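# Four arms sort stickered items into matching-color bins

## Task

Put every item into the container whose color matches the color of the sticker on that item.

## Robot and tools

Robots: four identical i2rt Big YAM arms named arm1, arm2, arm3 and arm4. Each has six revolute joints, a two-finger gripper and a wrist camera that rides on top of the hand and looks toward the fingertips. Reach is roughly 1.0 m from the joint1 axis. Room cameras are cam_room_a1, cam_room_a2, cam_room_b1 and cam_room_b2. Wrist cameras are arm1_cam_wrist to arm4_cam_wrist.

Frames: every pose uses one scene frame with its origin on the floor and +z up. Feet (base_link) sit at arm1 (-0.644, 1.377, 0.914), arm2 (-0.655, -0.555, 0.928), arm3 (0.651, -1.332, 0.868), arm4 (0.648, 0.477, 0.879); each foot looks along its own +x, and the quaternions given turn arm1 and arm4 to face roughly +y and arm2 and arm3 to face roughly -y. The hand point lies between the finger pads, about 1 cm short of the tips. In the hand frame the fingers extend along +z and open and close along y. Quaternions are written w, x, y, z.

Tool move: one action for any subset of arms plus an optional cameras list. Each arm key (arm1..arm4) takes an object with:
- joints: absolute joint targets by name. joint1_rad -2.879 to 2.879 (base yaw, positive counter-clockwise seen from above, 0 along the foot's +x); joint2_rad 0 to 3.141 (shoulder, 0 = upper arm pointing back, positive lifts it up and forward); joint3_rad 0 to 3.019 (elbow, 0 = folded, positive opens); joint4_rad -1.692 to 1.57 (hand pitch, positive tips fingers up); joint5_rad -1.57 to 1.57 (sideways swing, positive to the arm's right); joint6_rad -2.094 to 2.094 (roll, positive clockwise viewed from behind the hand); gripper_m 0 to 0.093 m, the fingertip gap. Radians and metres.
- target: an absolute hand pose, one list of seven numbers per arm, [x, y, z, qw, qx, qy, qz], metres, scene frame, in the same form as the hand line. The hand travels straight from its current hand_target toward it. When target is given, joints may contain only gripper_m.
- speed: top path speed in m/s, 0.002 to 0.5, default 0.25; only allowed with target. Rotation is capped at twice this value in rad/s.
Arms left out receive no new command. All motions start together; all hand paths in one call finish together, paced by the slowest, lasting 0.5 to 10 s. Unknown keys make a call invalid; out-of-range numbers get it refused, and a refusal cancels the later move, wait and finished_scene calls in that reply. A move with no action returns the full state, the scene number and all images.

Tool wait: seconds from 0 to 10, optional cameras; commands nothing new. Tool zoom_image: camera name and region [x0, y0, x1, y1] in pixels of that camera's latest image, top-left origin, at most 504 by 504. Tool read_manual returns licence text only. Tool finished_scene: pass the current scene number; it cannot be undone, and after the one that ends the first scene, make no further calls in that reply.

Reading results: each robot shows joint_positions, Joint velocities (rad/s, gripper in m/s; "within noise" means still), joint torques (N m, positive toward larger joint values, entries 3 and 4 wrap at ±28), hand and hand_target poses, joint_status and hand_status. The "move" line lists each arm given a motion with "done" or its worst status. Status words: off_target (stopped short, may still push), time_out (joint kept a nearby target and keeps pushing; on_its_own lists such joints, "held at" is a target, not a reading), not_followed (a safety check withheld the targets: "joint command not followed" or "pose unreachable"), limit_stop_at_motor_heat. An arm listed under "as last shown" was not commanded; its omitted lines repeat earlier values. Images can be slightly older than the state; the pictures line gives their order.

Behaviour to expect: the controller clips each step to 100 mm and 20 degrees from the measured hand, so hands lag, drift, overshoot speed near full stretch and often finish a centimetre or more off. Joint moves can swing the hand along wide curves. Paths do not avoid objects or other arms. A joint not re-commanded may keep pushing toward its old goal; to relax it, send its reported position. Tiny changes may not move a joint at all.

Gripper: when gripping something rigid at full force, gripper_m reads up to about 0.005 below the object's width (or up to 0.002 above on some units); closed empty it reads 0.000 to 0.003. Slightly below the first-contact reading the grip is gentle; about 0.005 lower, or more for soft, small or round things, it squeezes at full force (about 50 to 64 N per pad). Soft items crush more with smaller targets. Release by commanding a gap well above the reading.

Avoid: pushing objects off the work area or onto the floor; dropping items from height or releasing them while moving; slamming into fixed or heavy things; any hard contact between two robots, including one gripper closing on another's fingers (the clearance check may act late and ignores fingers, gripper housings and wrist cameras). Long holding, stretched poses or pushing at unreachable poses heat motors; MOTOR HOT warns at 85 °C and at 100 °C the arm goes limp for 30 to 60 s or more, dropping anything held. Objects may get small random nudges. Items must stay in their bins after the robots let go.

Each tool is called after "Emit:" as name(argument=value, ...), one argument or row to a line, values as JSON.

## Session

Emit:
move(
  cameras=["all"],
)

Scene clock: 0.00 s.
Joint torques (N m): no reading
Motor temperatures (°C): arm1=[20 23 27 23 21 21 21] | arm2=[23 24 26 22 22 20 23] | arm3=[24 23 24 23 24 23 23] | arm4=[22 22 24 22 24 21 24]
Heat: arm1: hottest joint3_rad 27 °C; arm2: hottest joint3_rad 26 °C; arm3: hottest joint1_rad 24 °C; arm4: hottest joint3_rad 24 °C.
Joint velocities: within noise
arm1.joint_positions: joint1_rad=+0.263 joint2_rad=+0.541 joint3_rad=+1.448 joint4_rad=-1.274 joint5_rad=+0.156 joint6_rad=+0.460 gripper_m=+0.09396
arm1.joint_status: not commanded
arm1.hand: x=-0.6726 y=+1.5709 z=+1.5115 quat_wxyz=(-0.269, +0.505, -0.648, -0.503) (m; scene frame)
arm1.hand_target: x=-0.6710 y=+1.5670 z=+1.5236 quat_wxyz=(-0.273, +0.499, -0.642, -0.514) (m; scene frame)
arm1.hand_status: not commanded
arm2.joint_positions: joint1_rad=+0.198 joint2_rad=+0.259 joint3_rad=+1.632 joint4_rad=-1.245 joint5_rad=-0.167 joint6_rad=+0.724 gripper_m=+0.09396
arm2.joint_status: not commanded
arm2.hand: x=-0.6318 y=-0.5412 z=+1.6271 quat_wxyz=(-0.736, -0.518, -0.413, +0.142) (m; scene frame)
arm2.hand_target: x=-0.6338 y=-0.5350 z=+1.6303 quat_wxyz=(-0.741, -0.512, -0.410, +0.144) (m; scene frame)
arm2.hand_status: not commanded
arm3.joint_positions: joint1_rad=-0.202 joint2_rad=+0.522 joint3_rad=+1.369 joint4_rad=-1.376 joint5_rad=-0.141 joint6_rad=+0.009 gripper_m=+0.09396
arm3.joint_status: not commanded
arm3.hand: x=+0.6119 y=-1.5148 z=+1.4102 quat_wxyz=(-0.346, -0.682, -0.528, +0.369) (m; scene frame)
arm3.hand_target: x=+0.6127 y=-1.5121 z=+1.4202 quat_wxyz=(-0.352, -0.676, -0.525, +0.378) (m; scene frame)
arm3.hand_status: not commanded
arm4.joint_positions: joint1_rad=+0.128 joint2_rad=+0.492 joint3_rad=+1.422 joint4_rad=-1.388 joint5_rad=-0.180 joint6_rad=-0.624 gripper_m=+0.09396
arm4.joint_status: not commanded
arm4.hand: x=+0.5895 y=+0.6391 z=+1.4459 quat_wxyz=(-0.401, +0.802, -0.272, -0.348) (m; scene frame)
arm4.hand_target: x=+0.5903 y=+0.6352 z=+1.4556 quat_wxyz=(-0.410, +0.797, -0.269, -0.353) (m; scene frame)
arm4.hand_status: not commanded
pictures: arm1_cam_wrist, arm2_cam_wrist, arm3_cam_wrist, arm4_cam_wrist, cam_room_a1, cam_room_a2, cam_room_b1, cam_room_b2
Images, in order (width x height): arm1_cam_wrist 672x504, arm2_cam_wrist 672x504, arm3_cam_wrist 672x504, arm4_cam_wrist 672x504, cam_room_a1 672x504, cam_room_a2 672x504, cam_room_b1 672x504, cam_room_b2 672x504.

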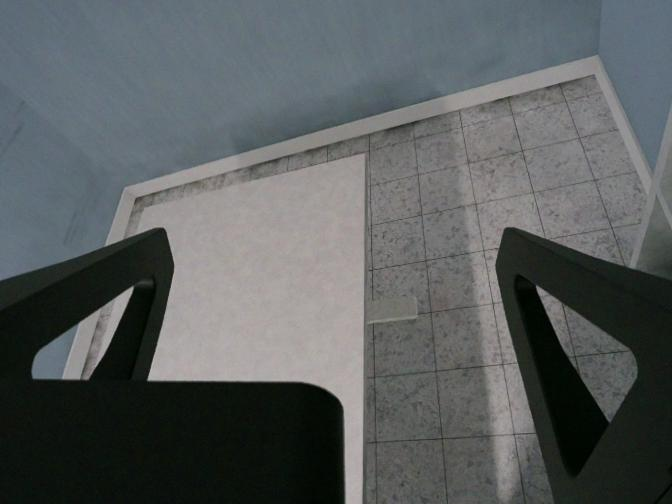

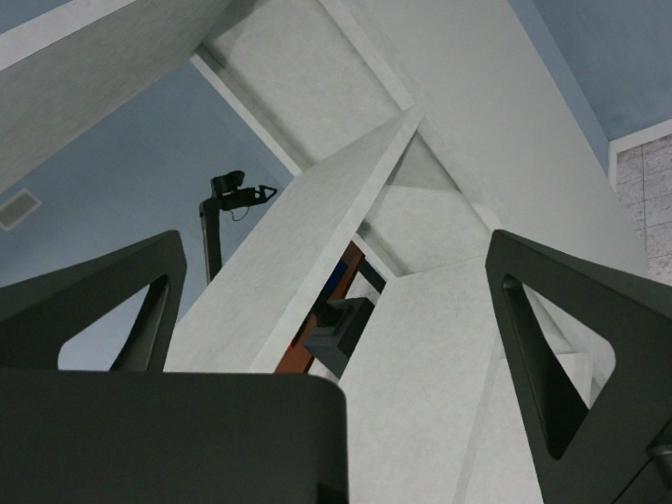

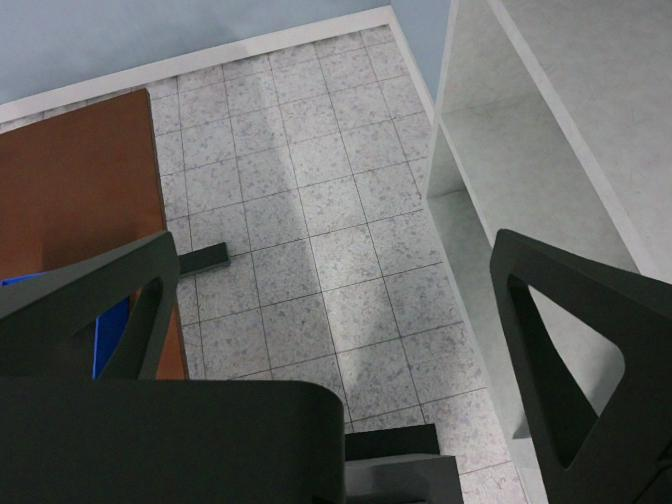

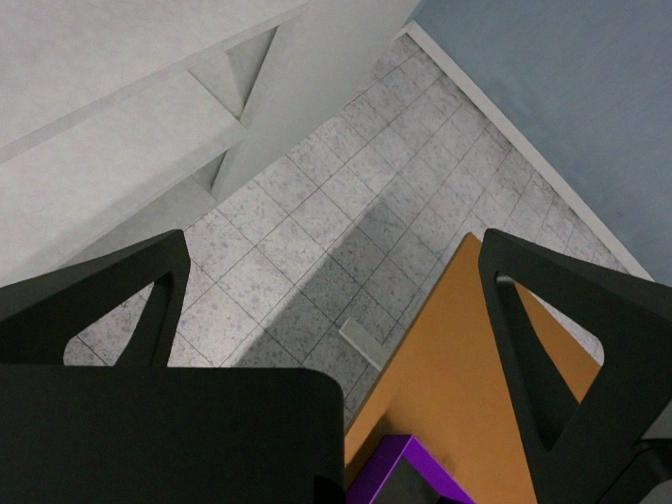

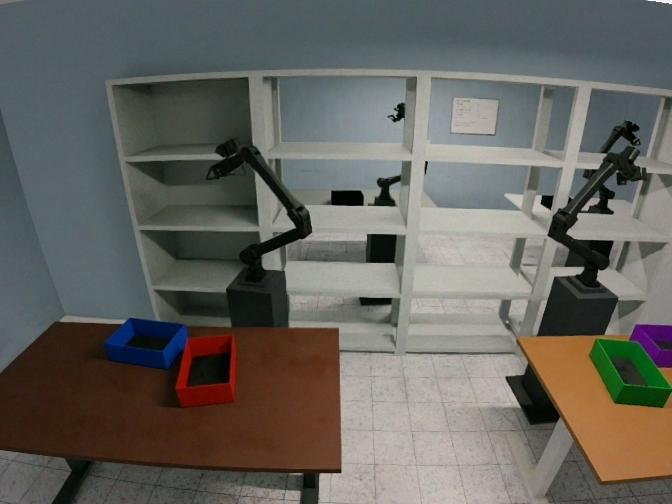

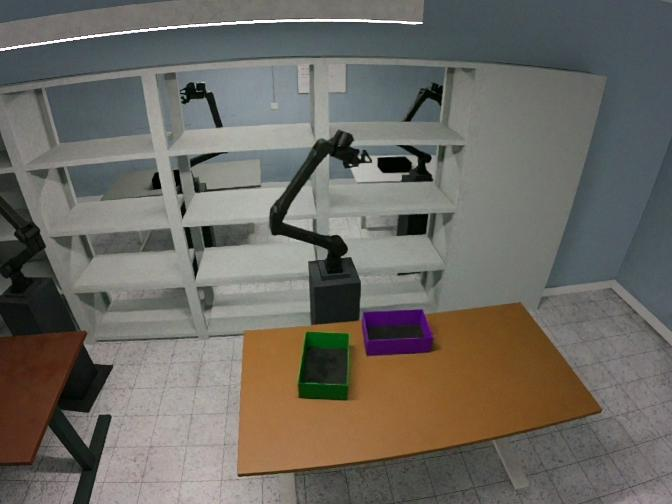

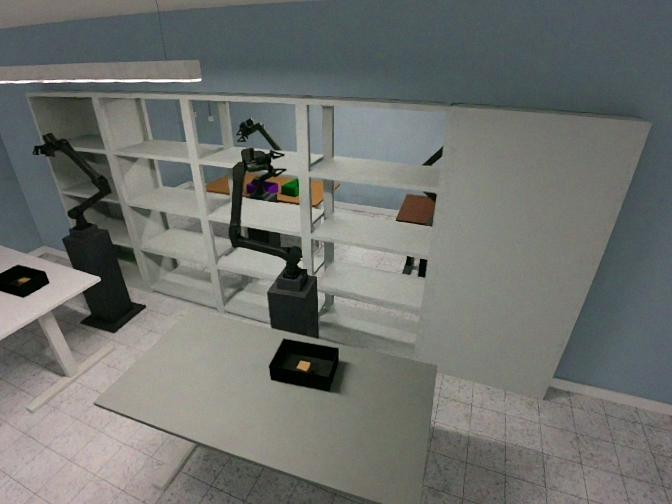

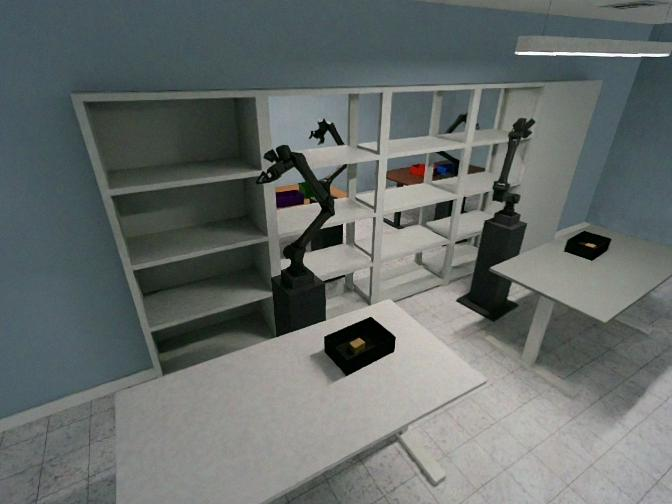

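Emit:
move(
  arm1={"joints":{"joint1_rad":1.5,"joint2_rad":1.2,"joint3_rad":1.2,"joint4_rad":-1.1,"joint5_rad":0,"joint6_rad":0}},
  arm2={"joints":{"joint1_rad":-1.5,"joint2_rad":1.2,"joint3_rad":1.2,"joint4_rad":-1.1,"joint5_rad":0,"joint6_rad":0}},
  arm3={"joints":{"joint1_rad":1.4,"joint2_rad":1.2,"joint3_rad":1.2,"joint4_rad":-1.1,"joint5_rad":0,"joint6_rad":0}},
  arm4={"joints":{"joint1_rad":-1.5,"joint2_rad":1.2,"joint3_rad":1.2,"joint4_rad":-1.1,"joint5_rad":0,"joint6_rad":0}},
  cameras=["arm1_cam_wrist","arm2_cam_wrist","arm3_cam_wrist","arm4_cam_wrist"],
)

Scene clock: 9.43 s.
Joint torques (N m): arm1=[-1.26 -7.88 13.55 1.25 0.08 -0.06] | arm2=[1.03 -9 12.71 1.78 -0.03 -0.08] | arm3=[1.44 -11.34 9.98 1.17 0.1 -0.11] | arm4=[1.08 -11.63 10.33 0.92 0.05 0.16]
Motor temperatures (°C): arm1=[20 23 28 23 21 21 21] | arm2=[23 24 27 22 22 20 23] | arm3=[24 23 25 23 24 23 23] | arm4=[22 22 25 22 24 21 24]
Heat: arm1: hottest joint3_rad 28 °C; arm2: hottest joint3_rad 27 °C; arm3: hottest joint3_rad 25 °C; arm4: hottest joint3_rad 25 °C.
move: arm1 done; arm2 done; arm3 done; arm4 done
Joint velocities: within noise
arm1.joint_positions: joint1_rad=+1.499 joint2_rad=+1.218 joint3_rad=+1.175 joint4_rad=-1.109 joint5_rad=-0.002 joint6_rad=+0.007 gripper_m=+0.09398
arm1.joint_status: all done
arm1.hand: x=-1.0766 y=+1.3782 z=+1.1871 quat_wxyz=(+0.000, +0.977, -0.005, -0.215) (m; scene frame)
arm1.hand_target: x=-1.0816 y=+1.3779 z=+1.2079 quat_wxyz=(-0.001, +0.971, -0.001, -0.241) (m; scene frame)
arm1.hand_status: not commanded
arm2.joint_positions: joint1_rad=-1.503 joint2_rad=+1.185 joint3_rad=+1.186 joint4_rad=-1.103 joint5_rad=+0.000 joint6_rad=+0.015 gripper_m=+0.09399
arm2.joint_status: all done
arm2.hand: x=-1.0844 y=-0.6360 z=+1.2127 quat_wxyz=(-0.022, -0.970, -0.083, +0.229) (m; scene frame)
arm2.hand_target: x=-1.0903 y=-0.6383 z=+1.2142 quat_wxyz=(-0.020, -0.968, -0.091, +0.231) (m; scene frame)
arm2.hand_status: not commanded
arm3.joint_positions: joint1_rad=+1.397 joint2_rad=+1.214 joint3_rad=+1.196 joint4_rad=-1.106 joint5_rad=-0.002 joint6_rad=+0.006 gripper_m=+0.09398
arm3.joint_status: all done
arm3.hand: x=+1.0736 y=-1.4562 z=+1.1482 quat_wxyz=(-0.221, -0.144, -0.964, +0.038) (m; scene frame)
arm3.hand_target: x=+1.0742 y=-1.4552 z=+1.1567 quat_wxyz=(-0.232, -0.140, -0.962, +0.040) (m; scene frame)
arm3.hand_status: not commanded
arm4.joint_positions: joint1_rad=-1.504 joint2_rad=+1.217 joint3_rad=+1.183 joint4_rad=-1.109 joint5_rad=+0.000 joint6_rad=-0.012 gripper_m=+0.09398
arm4.joint_status: all done
arm4.hand: x=+1.0849 y=+0.5316 z=+1.1476 quat_wxyz=(-0.210, +0.066, -0.975, -0.010) (m; scene frame)
arm4.hand_target: x=+1.0881 y=+0.5340 z=+1.1639 quat_wxyz=(-0.230, +0.062, -0.971, -0.013) (m; scene frame)
arm4.hand_status: not commanded
pictures: arm1_cam_wrist, arm2_cam_wrist, arm3_cam_wrist, arm4_cam_wrist
Images, in order (width x height): arm1_cam_wrist 672x504, arm2_cam_wrist 672x504, arm3_cam_wrist 672x504, arm4_cam_wrist 672x504.

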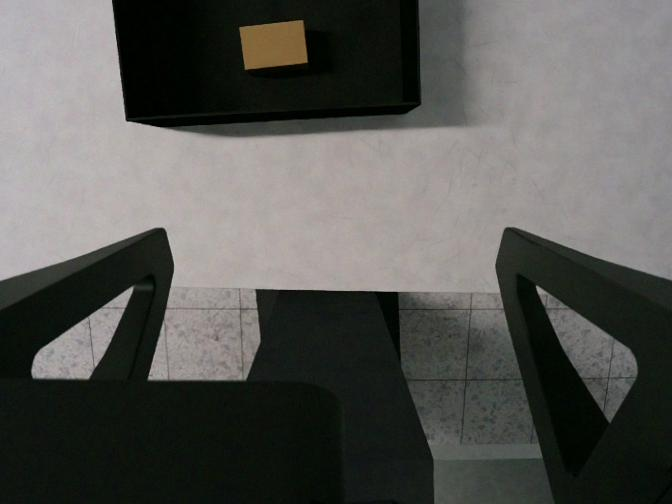

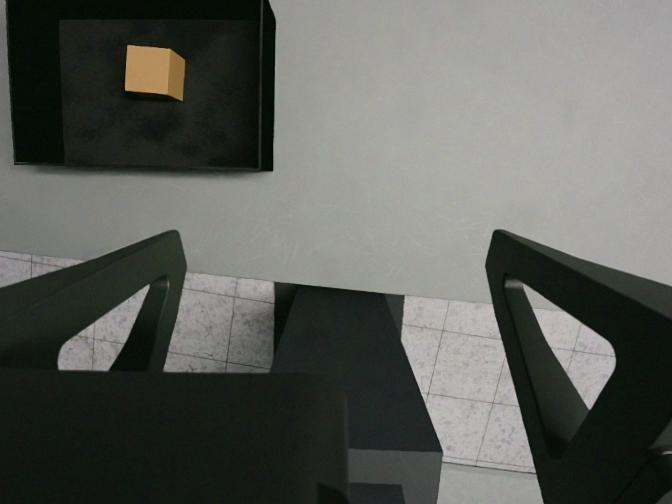

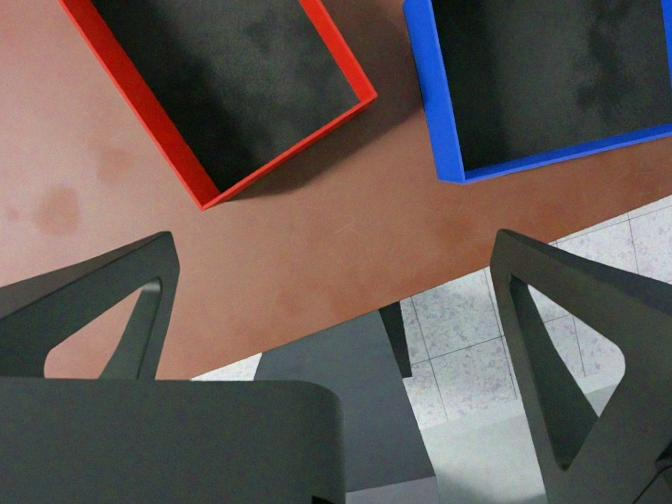

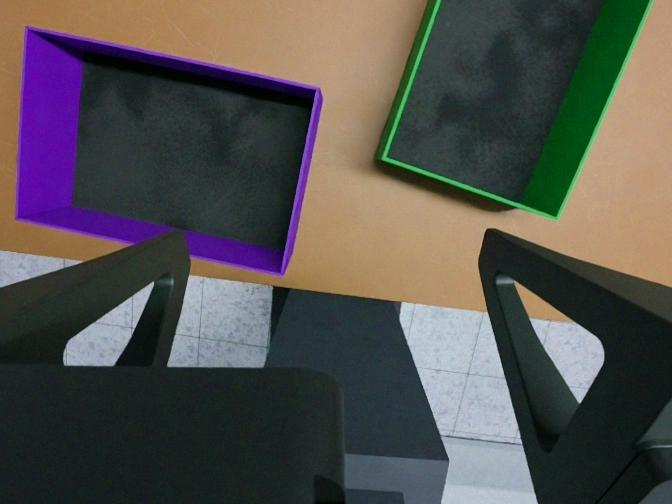

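Emit:
zoom_image(
  camera="arm1_cam_wrist",
  region=[200, 0, 360, 120],
)

Emit:
zoom_image(
  camera="arm2_cam_wrist",
  region=[80, 20, 240, 140],
)

Scaled by 3.150.

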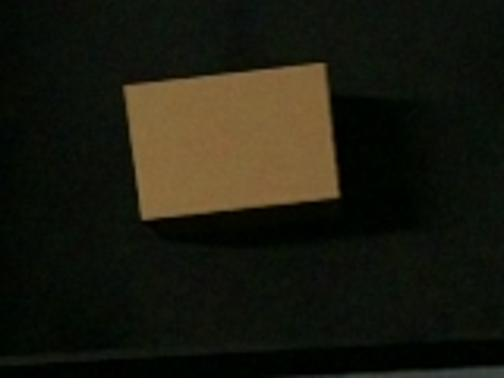

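Scaled by 3.150.

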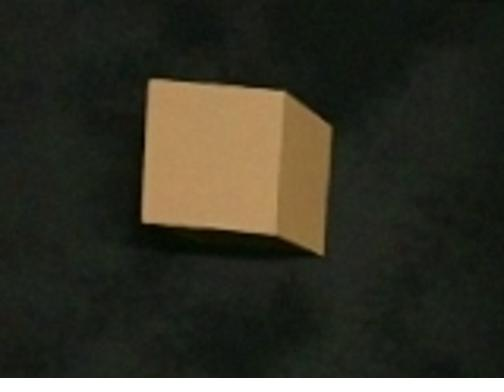

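Emit:
move(
  cameras=["cam_room_b1","cam_room_b2","arm1_cam_wrist","arm2_cam_wrist"],
)

Emit:
zoom_image(
  camera="cam_room_b1",
  region=[265, 335, 345, 395],
)

Emit:
zoom_image(
  camera="cam_room_b2",
  region=[320, 315, 400, 375],
)

Emit:
zoom_image(
  camera="cam_room_b2",
  region=[555, 220, 625, 272],
)

Emit:
zoom_image(
  camera="cam_room_b1",
  region=[0, 260, 60, 305],
)

Scene clock: 19.93 s.
Joint torques (N m): arm1=[-1.55 -7.94 13.63 1.51 0.1 0] | arm2=[0.97 -8.82 12.74 1.8 -0.03 -0.08] | arm3=[1.38 -11.28 9.94 1.16 0.11 -0.1] | arm4=[0.91 -11.58 10.29 1.01 0.04 0.15]
Motor temperatures (°C): arm1=[20 24 29 23 21 21 21] | arm2=[23 24 29 22 22 20 23] | arm3=[24 23 26 23 24 23 23] | arm4=[22 22 26 22 24 21 24]
Heat: arm1: hottest joint3_rad 29 °C; arm2: hottest joint3_rad 29 °C; arm3: hottest joint3_rad 26 °C; arm4: hottest joint3_rad 26 °C.
Joint velocities: within noise
arm1.joint_positions: joint1_rad=+1.499 joint2_rad=+1.218 joint3_rad=+1.175 joint4_rad=-1.109 joint5_rad=-0.002 joint6_rad=+0.007 gripper_m=+0.09398
arm1.joint_status: all done
arm1.hand: x=-1.0766 y=+1.3782 z=+1.1871 quat_wxyz=(+0.000, +0.977, -0.005, -0.215) (m; scene frame)
arm1.hand_target: x=-1.0816 y=+1.3779 z=+1.2079 quat_wxyz=(-0.001, +0.971, -0.001, -0.241) (m; scene frame)
arm1.hand_status: not commanded
arm2.joint_positions: joint1_rad=-1.503 joint2_rad=+1.185 joint3_rad=+1.186 joint4_rad=-1.103 joint5_rad=+0.000 joint6_rad=+0.014 gripper_m=+0.09399
arm2.joint_status: all done
arm2.hand: x=-1.0844 y=-0.6360 z=+1.2127 quat_wxyz=(-0.022, -0.969, -0.083, +0.230) (m; scene frame)
arm2.hand_target: x=-1.0903 y=-0.6383 z=+1.2142 quat_wxyz=(-0.020, -0.968, -0.092, +0.231) (m; scene frame)
arm2.hand_status: not commanded
arm3.joint_positions: joint1_rad=+1.397 joint2_rad=+1.214 joint3_rad=+1.196 joint4_rad=-1.106 joint5_rad=-0.002 joint6_rad=+0.006 gripper_m=+0.09398
arm3.joint_status: all done
arm3.hand: x=+1.0736 y=-1.4562 z=+1.1482 quat_wxyz=(-0.221, -0.144, -0.964, +0.038) (m; scene frame)
arm3.hand_target: x=+1.0742 y=-1.4552 z=+1.1567 quat_wxyz=(-0.232, -0.140, -0.962, +0.040) (m; scene frame)
arm3.hand_status: not commanded
arm4.joint_positions: joint1_rad=-1.504 joint2_rad=+1.217 joint3_rad=+1.183 joint4_rad=-1.109 joint5_rad=+0.000 joint6_rad=-0.012 gripper_m=+0.09398
arm4.joint_status: all done
arm4.hand: x=+1.0849 y=+0.5316 z=+1.1476 quat_wxyz=(-0.210, +0.066, -0.975, -0.010) (m; scene frame)
arm4.hand_target: x=+1.0881 y=+0.5340 z=+1.1639 quat_wxyz=(-0.230, +0.062, -0.971, -0.013) (m; scene frame)
arm4.hand_status: not commanded
pictures: arm1_cam_wrist, arm2_cam_wrist, cam_room_b1, cam_room_b2
Images, in order (width x height): arm1_cam_wrist 672x504, arm2_cam_wrist 672x504, cam_room_b1 672x504, cam_room_b2 672x504.

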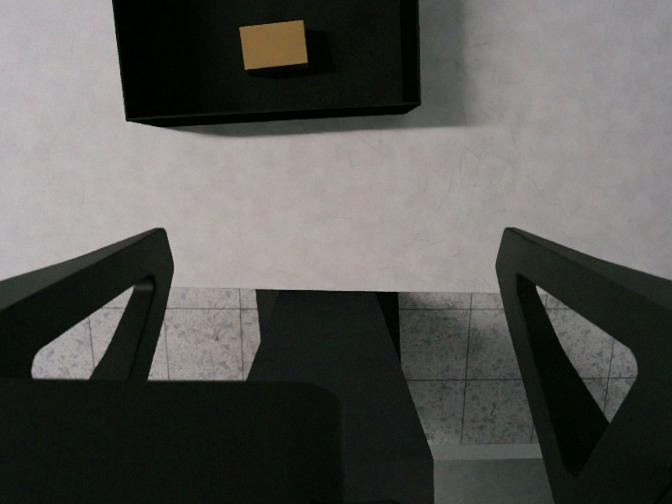

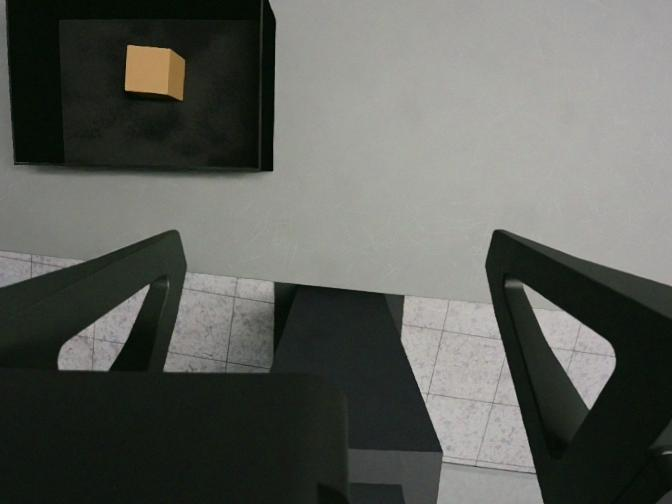

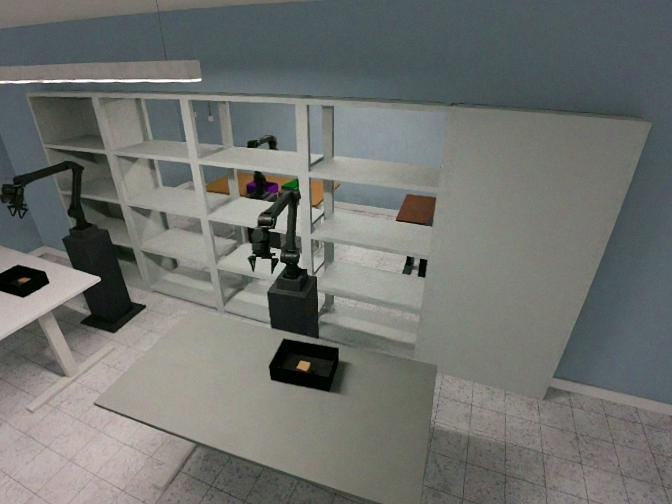

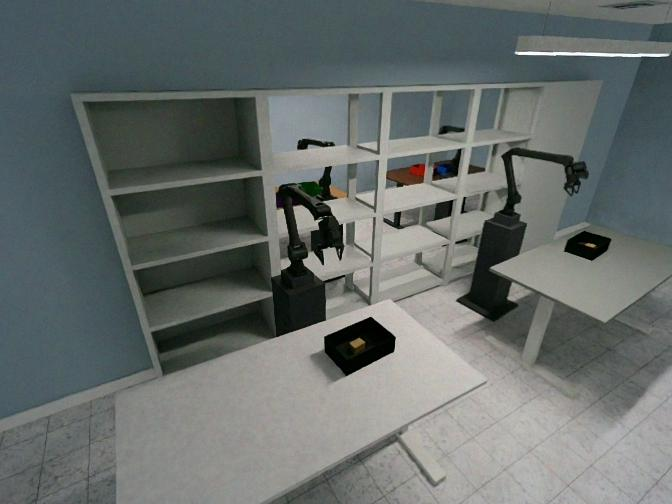

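Scaled by 6.300.

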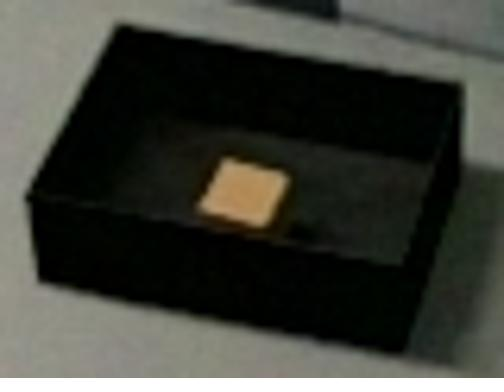

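Scaled by 6.300.

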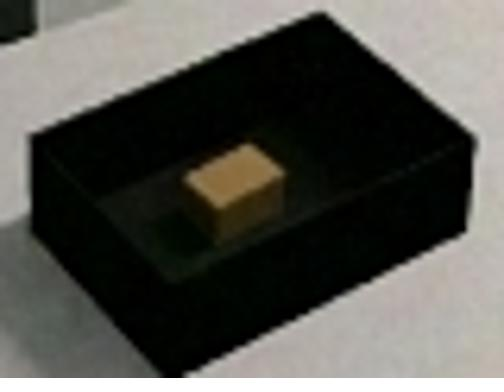

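Scaled by 7.200.

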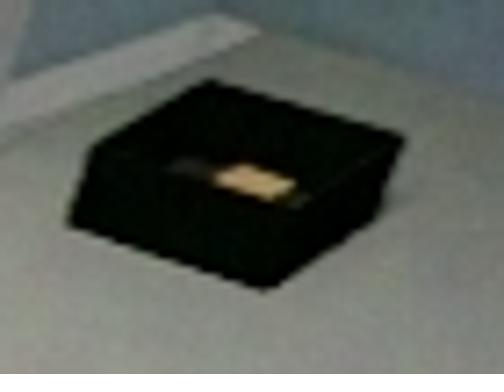

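Scaled by 8.400.

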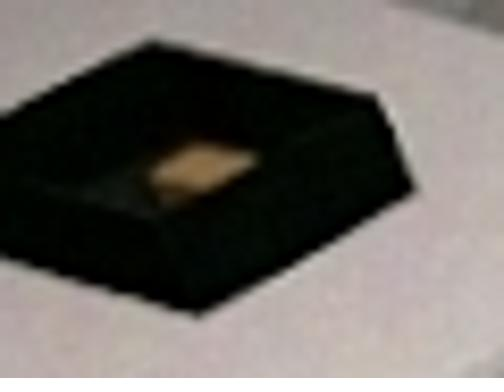

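Emit:
move(
  arm1={"target":[-1.228,1.312,0.94,-0.0091,-0.9834,-0.0515,0.1734],"speed":0.35},
  arm2={"target":[-1.195,-0.861,0.96,0.0086,0.9836,0.0489,-0.1734],"speed":0.35},
  cameras=["arm1_cam_wrist","arm2_cam_wrist"],
)

Scene clock: 47.47 s.
Joint torques (N m): arm1=[-0.62 -13.92 13.41 1.37 -0.07 0.06] | arm2=[0.5 -18.67 13.79 1.63 0.32 0.23] | arm3=[1.26 -11.34 9.98 1.18 0.11 -0.11] | arm4=[1.26 -12.1 10.19 0.91 0.09 0.19]
Motor temperatures (°C): arm1=[20 24 32 23 21 21 21] | arm2=[23 25 33 22 22 20 23] | arm3=[24 24 28 23 24 23 23] | arm4=[22 22 30 22 24 21 24]
Heat: arm1: hottest joint3_rad 32 °C; arm2: hottest joint3_rad 33 °C; arm3: hottest joint3_rad 28 °C; arm4: hottest joint3_rad 30 °C.
move: arm1 off_target; arm2 off_target
Joint velocities: within noise
arm1.joint_positions: joint1_rad=+1.606 joint2_rad=+1.867 joint3_rad=+1.188 joint4_rad=-0.631 joint5_rad=-0.001 joint6_rad=+0.007 gripper_m=+0.09398
arm1.joint_status: not commanded
arm1.hand: x=-1.1995 y=+1.3197 z=+0.9161 quat_wxyz=(+0.006, +0.989, +0.048, -0.138) (m; scene frame)
arm1.hand_target: x=-1.2263 y=+1.3121 z=+0.9411 quat_wxyz=(+0.009, +0.983, +0.052, -0.173) (m; scene frame)
arm1.hand_status: off_target (0.038 m and 4.2 deg from the pose sent, 0.297 m and 8.1 deg at the start)
arm2.joint_positions: joint1_rad=-1.126 joint2_rad=+1.900 joint3_rad=+1.324 joint4_rad=-0.722 joint5_rad=+0.147 joint6_rad=+0.420 gripper_m=+0.09399
arm2.joint_status: not commanded
arm2.hand: x=-1.1729 y=-0.8504 z=+0.9481 quat_wxyz=(+0.002, -0.986, -0.060, +0.153) (m; scene frame)
arm2.hand_target: x=-1.1940 y=-0.8604 z=+0.9608 quat_wxyz=(-0.009, -0.984, -0.049, +0.174) (m; scene frame)
arm2.hand_status: off_target (0.027 m and 2.9 deg from the pose sent, 0.356 m and 7.8 deg at the start)
arm3, arm4: as last shown
pictures: arm1_cam_wrist, arm2_cam_wrist
Images, in order (width x height): arm1_cam_wrist 672x504, arm2_cam_wrist 672x504.

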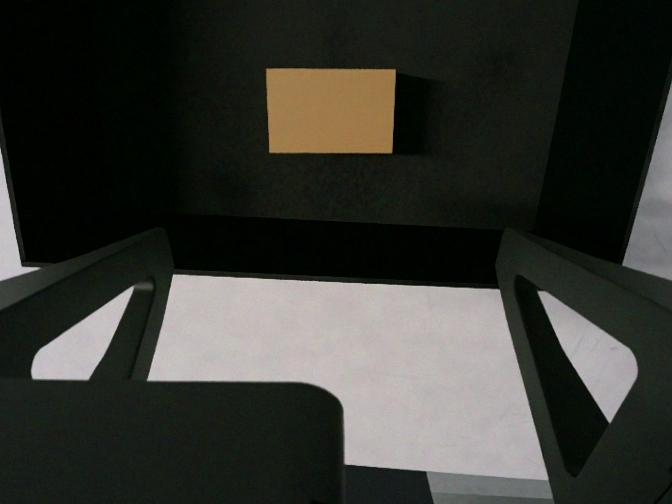

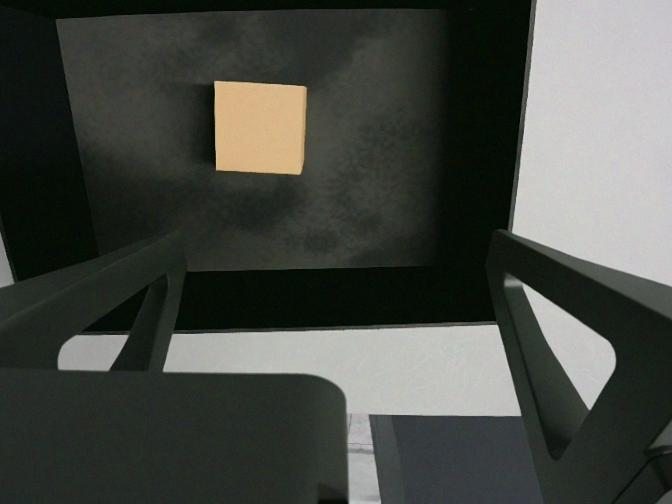

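Emit:
move(
  arm1={"target":[-1.252,1.307,0.855,-0.0091,-0.9834,-0.0515,0.1734],"speed":0.2},
  arm2={"target":[-1.213,-0.896,0.86,0.0076,0.9838,0.0429,-0.1735],"speed":0.2,"joints":{"gripper_m":0.082}},
  cameras=["arm1_cam_wrist","arm2_cam_wrist"],
)

Scene clock: 63.63 s.
Joint torques (N m): arm1=[-0.73 -15.09 11.88 1.39 0.03 0.09] | arm2=[1.14 -20.6 12.36 1.84 0.35 0.22] | arm3=[1.32 -11.22 9.95 1.13 0.11 -0.11] | arm4=[1.08 -11.69 10.25 1.03 0.08 0.17]
Motor temperatures (°C): arm1=[20 25 34 23 21 21 21] | arm2=[23 25 34 22 22 20 23] | arm3=[24 24 29 23 24 23 23] | arm4=[22 22 31 22 24 21 24]
Heat: arm1: hottest joint3_rad 34 °C; arm2: hottest joint3_rad 34 °C; arm3: hottest joint3_rad 29 °C; arm4: hottest joint3_rad 31 °C.
move: arm1 off_target; arm2 off_target
Joint velocities: within noise
arm1.joint_positions: joint1_rad=+1.607 joint2_rad=+2.051 joint3_rad=+1.226 joint4_rad=-0.472 joint5_rad=-0.001 joint6_rad=+0.007 gripper_m=+0.09398
arm1.joint_status: not commanded
arm1.hand: x=-1.2248 y=+1.3167 z=+0.8382 quat_wxyz=(+0.006, +0.988, +0.049, -0.143) (m; scene frame)
arm1.hand_target: x=-1.2506 y=+1.3069 z=+0.8560 quat_wxyz=(+0.009, +0.983, +0.052, -0.174) (m; scene frame)
arm1.hand_status: off_target (0.033 m and 3.5 deg from the pose sent, 0.082 m and 4.2 deg at the start)
arm2.joint_positions: joint1_rad=-1.099 joint2_rad=+2.124 joint3_rad=+1.401 joint4_rad=-0.580 joint5_rad=+0.161 joint6_rad=+0.465 gripper_m=+0.08209
arm2.joint_status: all done
arm2.hand: x=-1.1945 y=-0.8811 z=+0.8532 quat_wxyz=(+0.003, -0.987, -0.050, +0.154) (m; scene frame)
arm2.hand_target: x=-1.2121 y=-0.8954 z=+0.8608 quat_wxyz=(-0.008, -0.984, -0.043, +0.173) (m; scene frame)
arm2.hand_status: off_target (0.025 m and 2.7 deg from the pose sent, 0.107 m and 3.3 deg at the start)
arm3, arm4: as last shown
pictures: arm1_cam_wrist, arm2_cam_wrist
Images, in order (width x height): arm1_cam_wrist 672x504, arm2_cam_wrist 672x504.

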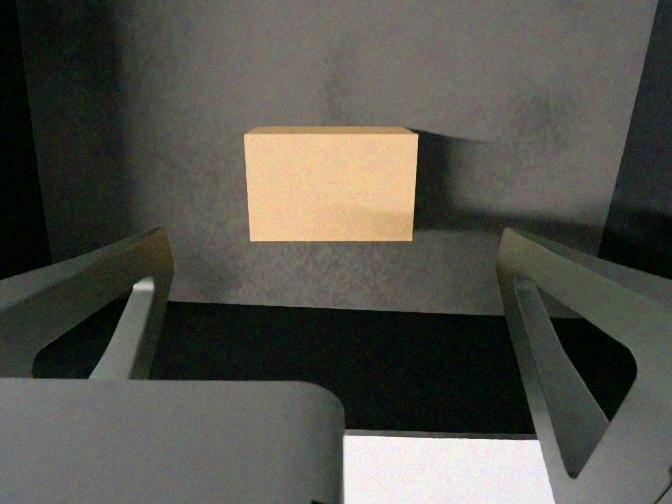

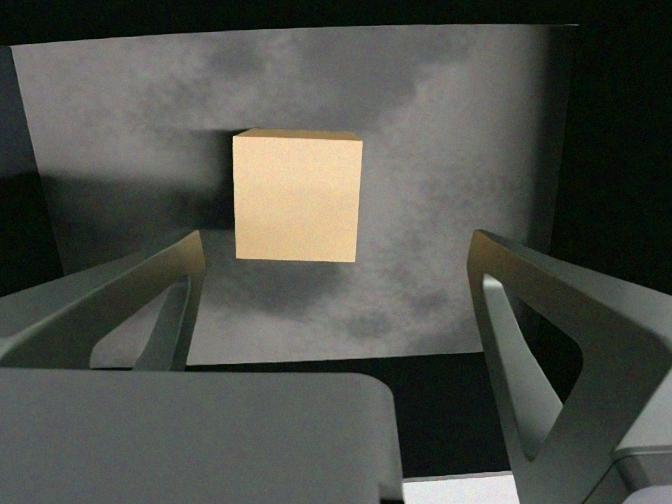

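Emit:
move(
  arm1={"target":[-1.257,1.305,0.764,-0.0091,-0.9834,-0.0515,0.1734],"speed":0.12},
  arm2={"target":[-1.218,-0.915,0.838,0.0045,0.9844,0.0258,-0.1735],"speed":0.12},
  cameras=["arm1_cam_wrist","arm2_cam_wrist"],
)

Scene clock: 85.13 s.
Joint torques (N m): arm1=[-1.08 -15.21 10.4 1.61 0.1 0.14] | arm2=[1.38 -19.6 12.6 1.72 0.37 0.21] | arm3=[1.32 -11.22 9.95 1.16 0.1 -0.1] | arm4=[0.85 -11.4 10.24 1.03 0.1 0.16]
Motor temperatures (°C): arm1=[20 25 34 23 21 21 21] | arm2=[23 26 33 22 22 20 23] | arm3=[24 24 30 23 24 23 23] | arm4=[22 22 33 22 24 21 24]
Heat: arm1: hottest joint3_rad 34 °C; arm2: hottest joint3_rad 33 °C; arm3: hottest joint3_rad 30 °C; arm4: hottest joint3_rad 33 °C.
move: arm1 off_target; arm2 off_target
Joint velocities: within noise
arm1.joint_positions: joint1_rad=+1.610 joint2_rad=+2.229 joint3_rad=+1.251 joint4_rad=-0.307 joint5_rad=-0.001 joint6_rad=+0.008 gripper_m=+0.09398
arm1.joint_status: not commanded
arm1.hand: x=-1.2334 y=+1.3144 z=+0.7567 quat_wxyz=(+0.007, +0.987, +0.050, -0.150) (m; scene frame)
arm1.hand_target: x=-1.2559 y=+1.3049 z=+0.7648 quat_wxyz=(+0.009, +0.983, +0.051, -0.173) (m; scene frame)
arm1.hand_status: off_target (0.026 m and 2.8 deg from the pose sent, 0.082 m and 3.5 deg at the start)
arm2.joint_positions: joint1_rad=-1.079 joint2_rad=+2.177 joint3_rad=+1.458 joint4_rad=-0.577 joint5_rad=+0.179 joint6_rad=+0.522 gripper_m=+0.08209
arm2.joint_status: not commanded
arm2.hand: x=-1.2040 y=-0.8995 z=+0.8416 quat_wxyz=(+0.003, -0.986, -0.031, +0.162) (m; scene frame)
arm2.hand_target: x=-1.2170 y=-0.9144 z=+0.8386 quat_wxyz=(-0.005, -0.984, -0.026, +0.174) (m; scene frame)
arm2.hand_status: off_target (0.021 m and 1.7 deg from the pose sent, 0.044 m and 3.7 deg at the start)
arm3, arm4: as last shown
pictures: arm1_cam_wrist, arm2_cam_wrist
Images, in order (width x height): arm1_cam_wrist 672x504, arm2_cam_wrist 672x504.

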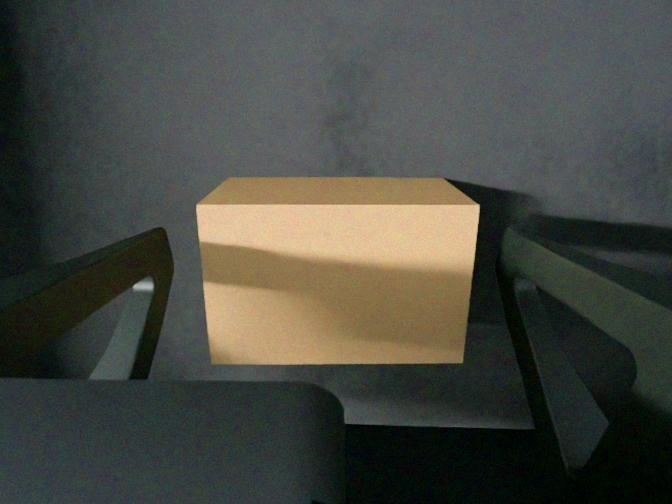

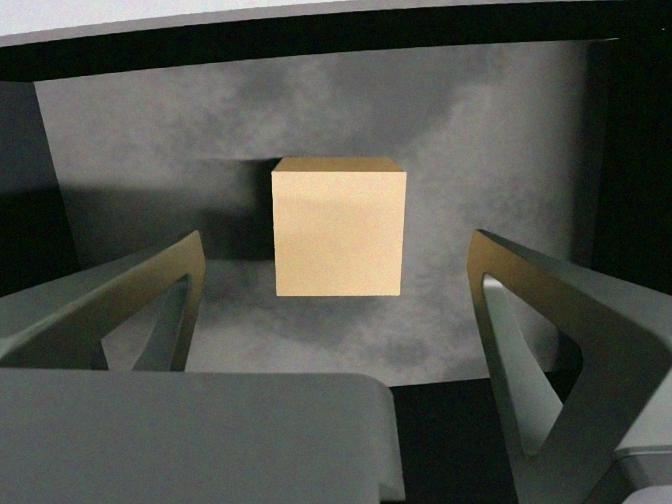

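Emit:
move(
  arm1={"joints":{"gripper_m":0.04}},
  arm2={"target":[-1.218,-0.914,0.773,0.0045,0.9844,0.0258,-0.1735],"speed":0.12},
  cameras=["arm1_cam_wrist","arm2_cam_wrist"],
)

Scene clock: 93.27 s.
Joint torques (N m): arm1=[-1.03 -15.33 10.21 1.5 0.11 0.13] | arm2=[1.26 -21.19 11.29 1.85 0.35 0.21] | arm3=[1.26 -11.28 9.98 1.14 0.1 -0.1] | arm4=[0.79 -11.93 10.28 1.06 0.09 0.16]
Motor temperatures (°C): arm1=[20 25 34 23 21 21 21] | arm2=[23 26 33 22 22 20 23] | arm3=[24 24 30 23 24 23 23] | arm4=[22 22 33 22 24 21 24]
Heat: arm1: hottest joint3_rad 34 °C; arm2: hottest joint3_rad 33 °C; arm3: hottest joint3_rad 30 °C; arm4: hottest joint3_rad 33 °C.
move: arm1 off_target; arm2 off_target
Joint velocities: within noise
arm1.joint_positions: joint1_rad=+1.610 joint2_rad=+2.229 joint3_rad=+1.252 joint4_rad=-0.306 joint5_rad=-0.001 joint6_rad=+0.008 gripper_m=+0.06870
arm1.joint_status: gripper_m off_target (ended at +0.06874, target +0.04000)
arm1.hand: x=-1.2339 y=+1.3143 z=+0.7569 quat_wxyz=(+0.007, +0.987, +0.050, -0.151) (m; scene frame)
arm1.hand_target: x=-1.2559 y=+1.3049 z=+0.7648 quat_wxyz=(+0.009, +0.983, +0.052, -0.173) (m; scene frame)
arm1.hand_status: not commanded
arm2.joint_positions: joint1_rad=-1.079 joint2_rad=+2.303 joint3_rad=+1.471 joint4_rad=-0.470 joint5_rad=+0.179 joint6_rad=+0.523 gripper_m=+0.08209
arm2.joint_status: not commanded
arm2.hand: x=-1.2044 y=-0.8996 z=+0.7742 quat_wxyz=(+0.005, -0.987, -0.031, +0.159) (m; scene frame)
arm2.hand_target: x=-1.2173 y=-0.9135 z=+0.7735 quat_wxyz=(-0.005, -0.984, -0.026, +0.174) (m; scene frame)
arm2.hand_status: off_target (0.020 m and 2.0 deg from the pose sent, 0.071 m and 1.7 deg at the start)
arm3, arm4: as last shown
pictures: arm1_cam_wrist, arm2_cam_wrist
Images, in order (width x height): arm1_cam_wrist 672x504, arm2_cam_wrist 672x504.

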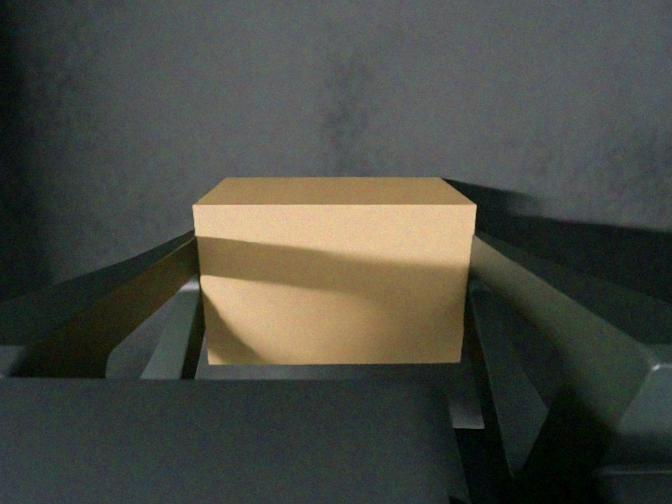

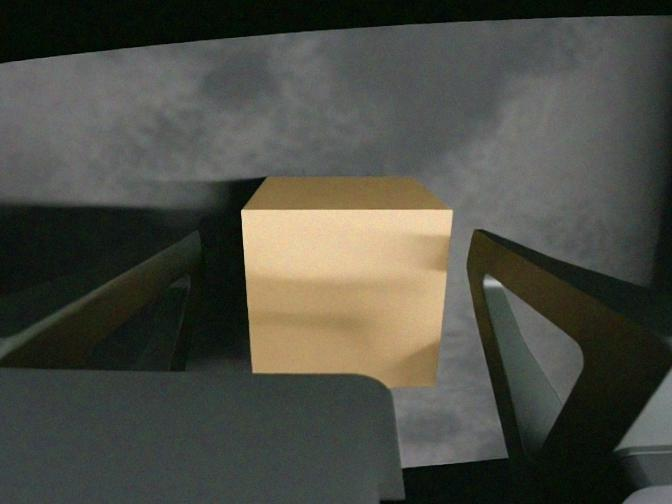

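Emit:
move(
  arm1={"target":[-1.23,1.31,0.90,-0.0091,-0.9834,-0.0515,0.1734],"speed":0.2},
  arm2={"joints":{"gripper_m":0.022}},
  cameras=["arm1_cam_wrist","arm2_cam_wrist"],
)

Emit:
move(
  arm1={"target":[-1.10,1.34,1.15,-0.0091,-0.9834,-0.0515,0.1734],"speed":0.35},
  arm2={"target":[-1.20,-0.905,0.92,0.0045,0.9844,0.0258,-0.1735],"speed":0.2},
  cameras=["cam_room_b1","cam_room_b2","arm1_cam_wrist","arm2_cam_wrist"],
)

Scene clock: 102.87 s.
Joint torques (N m): arm1=[-0.67 -15.03 8.8 0.59 -0.01 0.06] | arm2=[1.38 -21.13 11.3 1.84 0.28 0.19] | arm3=[1.38 -11.22 9.96 1.17 0.11 -0.11] | arm4=[1.08 -12.22 10.24 1.07 0.1 0.18]
Motor temperatures (°C): arm1=[20 25 33 23 21 21 21] | arm2=[23 27 34 22 22 20 23] | arm3=[24 24 30 23 24 23 23] | arm4=[22 22 33 22 24 21 24]
Heat: arm1: hottest joint3_rad 33 °C; arm2: hottest joint3_rad 34 °C; arm3: hottest joint3_rad 30 °C; arm4: hottest joint3_rad 33 °C.
move: arm1 done; arm2 off_target
Joint velocities: within noise
arm1.joint_positions: joint1_rad=+1.610 joint2_rad=+1.942 joint3_rad=+1.219 joint4_rad=-0.517 joint5_rad=-0.001 joint6_rad=+0.008 gripper_m=+0.06870
arm1.joint_status: not commanded
arm1.hand: x=-1.2303 y=+1.3141 z=+0.8948 quat_wxyz=(+0.008, +0.984, +0.050, -0.172) (m; scene frame)
arm1.hand_target: x=-1.2301 y=+1.3100 z=+0.8999 quat_wxyz=(+0.009, +0.983, +0.052, -0.174) (m; scene frame)
arm1.hand_status: done (0.007 m and 0.3 deg from the pose sent, 0.143 m and 2.6 deg at the start)
arm2.joint_positions: joint1_rad=-1.079 joint2_rad=+2.303 joint3_rad=+1.471 joint4_rad=-0.470 joint5_rad=+0.180 joint6_rad=+0.523 gripper_m=+0.05291
arm2.joint_status: gripper_m off_target (ended at +0.05293, target +0.02200)
arm2.hand: x=-1.2046 y=-0.8994 z=+0.7742 quat_wxyz=(+0.005, -0.987, -0.030, +0.160) (m; scene frame)
arm2.hand_target: x=-1.2172 y=-0.9136 z=+0.7735 quat_wxyz=(-0.005, -0.984, -0.026, +0.173) (m; scene frame)
arm2.hand_status: not commanded
arm3, arm4: as last shown
pictures: arm1_cam_wrist, arm2_cam_wrist
Images, in order (width x height): arm1_cam_wrist 672x504, arm2_cam_wrist 672x504.

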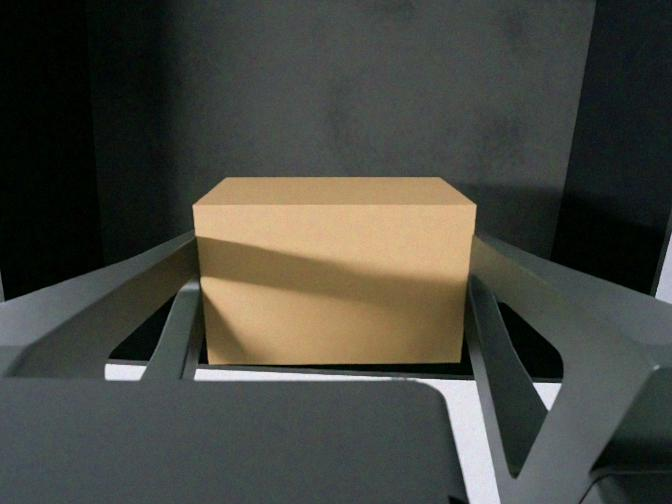

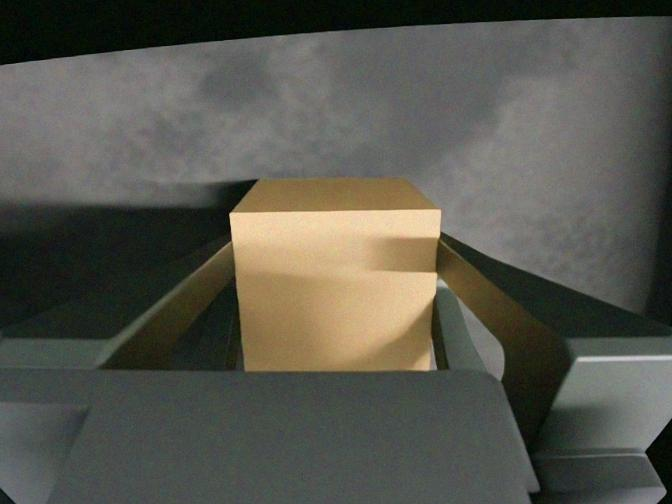

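Scene clock: 104.37 s.
Joint torques (N m): arm1=[-2.67 -7.47 16.29 0.62 -0.04 -0.05] | arm2=[1.49 -22.59 8.9 0.85 0.35 0.22] | arm3=[1.26 -11.28 9.96 1.18 0.1 -0.11] | arm4=[1.26 -11.4 10.14 0.91 0.07 0.14]
Motor temperatures (°C): arm1=[20 25 33 23 21 21 22] | arm2=[23 27 34 22 22 20 23] | arm3=[24 24 30 23 24 23 23] | arm4=[22 22 33 22 24 21 24]
Heat: arm1: hottest joint3_rad 33 °C; arm2: hottest joint3_rad 34 °C; arm3: hottest joint3_rad 30 °C; arm4: hottest joint3_rad 33 °C.
move: arm1 off_target; arm2 done
Joint velocities: within noise
arm1.joint_positions: joint1_rad=+1.587 joint2_rad=+1.336 joint3_rad=+1.142 joint4_rad=-1.093 joint5_rad=-0.011 joint6_rad=-0.018 gripper_m=+0.06870
arm1.joint_status: not commanded
arm1.hand: x=-1.0829 y=+1.3375 z=+1.1240 quat_wxyz=(+0.009, +0.987, +0.052, -0.149) (m; scene frame)
arm1.hand_target: x=-1.0986 y=+1.3401 z=+1.1501 quat_wxyz=(+0.009, +0.983, +0.051, -0.174) (m; scene frame)
arm1.hand_status: off_target (0.031 m and 2.8 deg from the pose sent, 0.288 m and 0.3 deg at the start)
arm2.joint_positions: joint1_rad=-1.077 joint2_rad=+2.048 joint3_rad=+1.471 joint4_rad=-0.680 joint5_rad=+0.180 joint6_rad=+0.526 gripper_m=+0.05291
arm2.joint_status: not commanded
arm2.hand: x=-1.2074 y=-0.9034 z=+0.9203 quat_wxyz=(-0.008, -0.984, -0.028, +0.178) (m; scene frame)
arm2.hand_target: x=-1.2001 y=-0.9049 z=+0.9200 quat_wxyz=(-0.005, -0.984, -0.026, +0.174) (m; scene frame)
arm2.hand_status: done (0.008 m and 0.7 deg from the pose sent, 0.146 m and 2.0 deg at the start)
arm3, arm4: as last shown
pictures: arm1_cam_wrist, arm2_cam_wrist, cam_room_b1, cam_room_b2
Images, in order (width x height): arm1_cam_wrist 672x504, arm2_cam_wrist 672x504, cam_room_b1 672x504, cam_room_b2 672x504.

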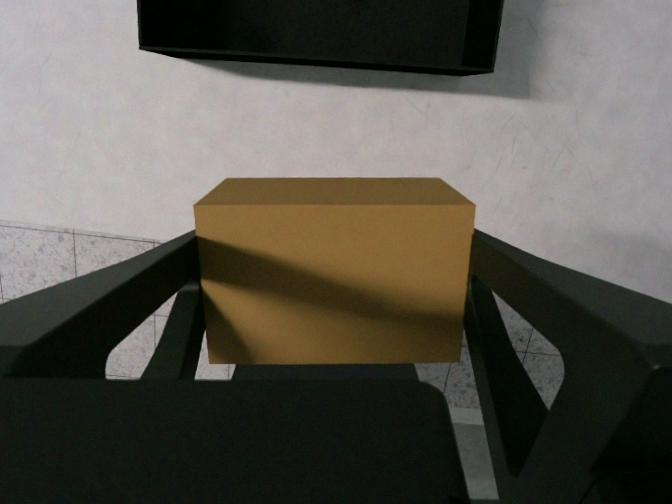

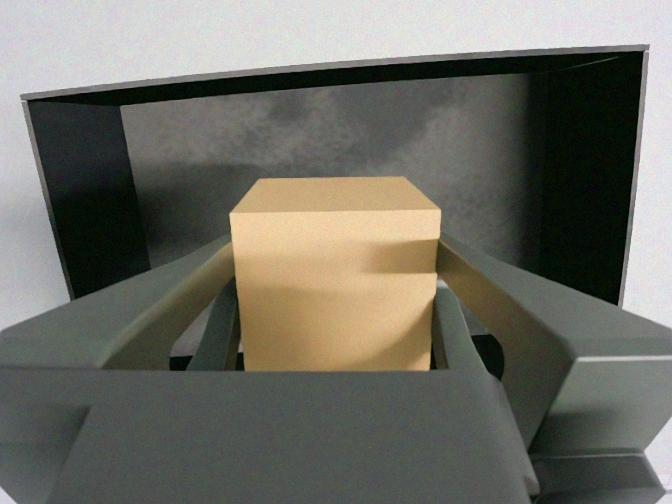

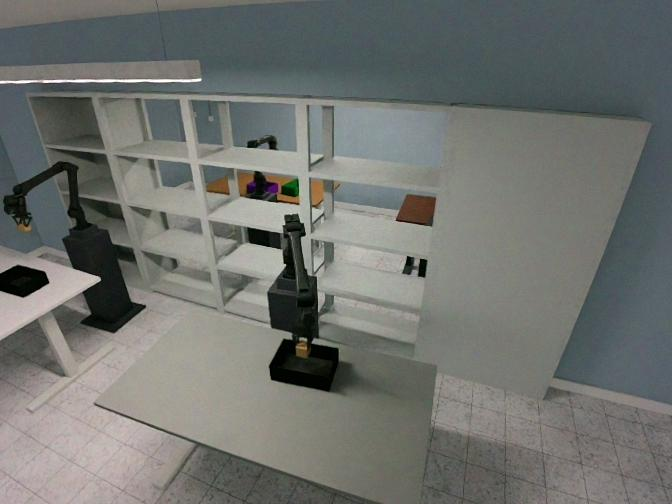

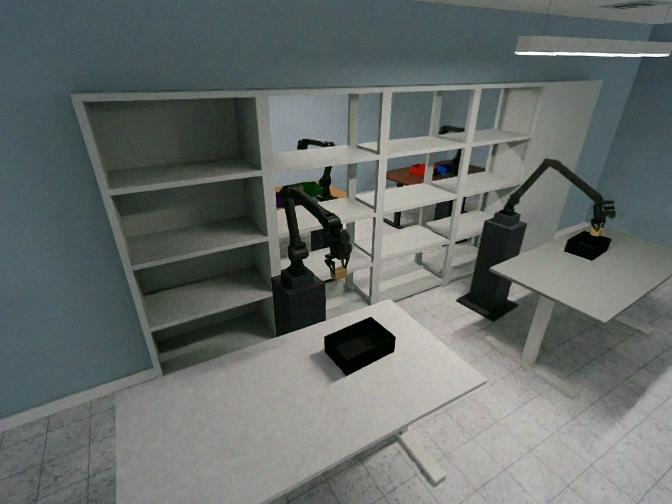

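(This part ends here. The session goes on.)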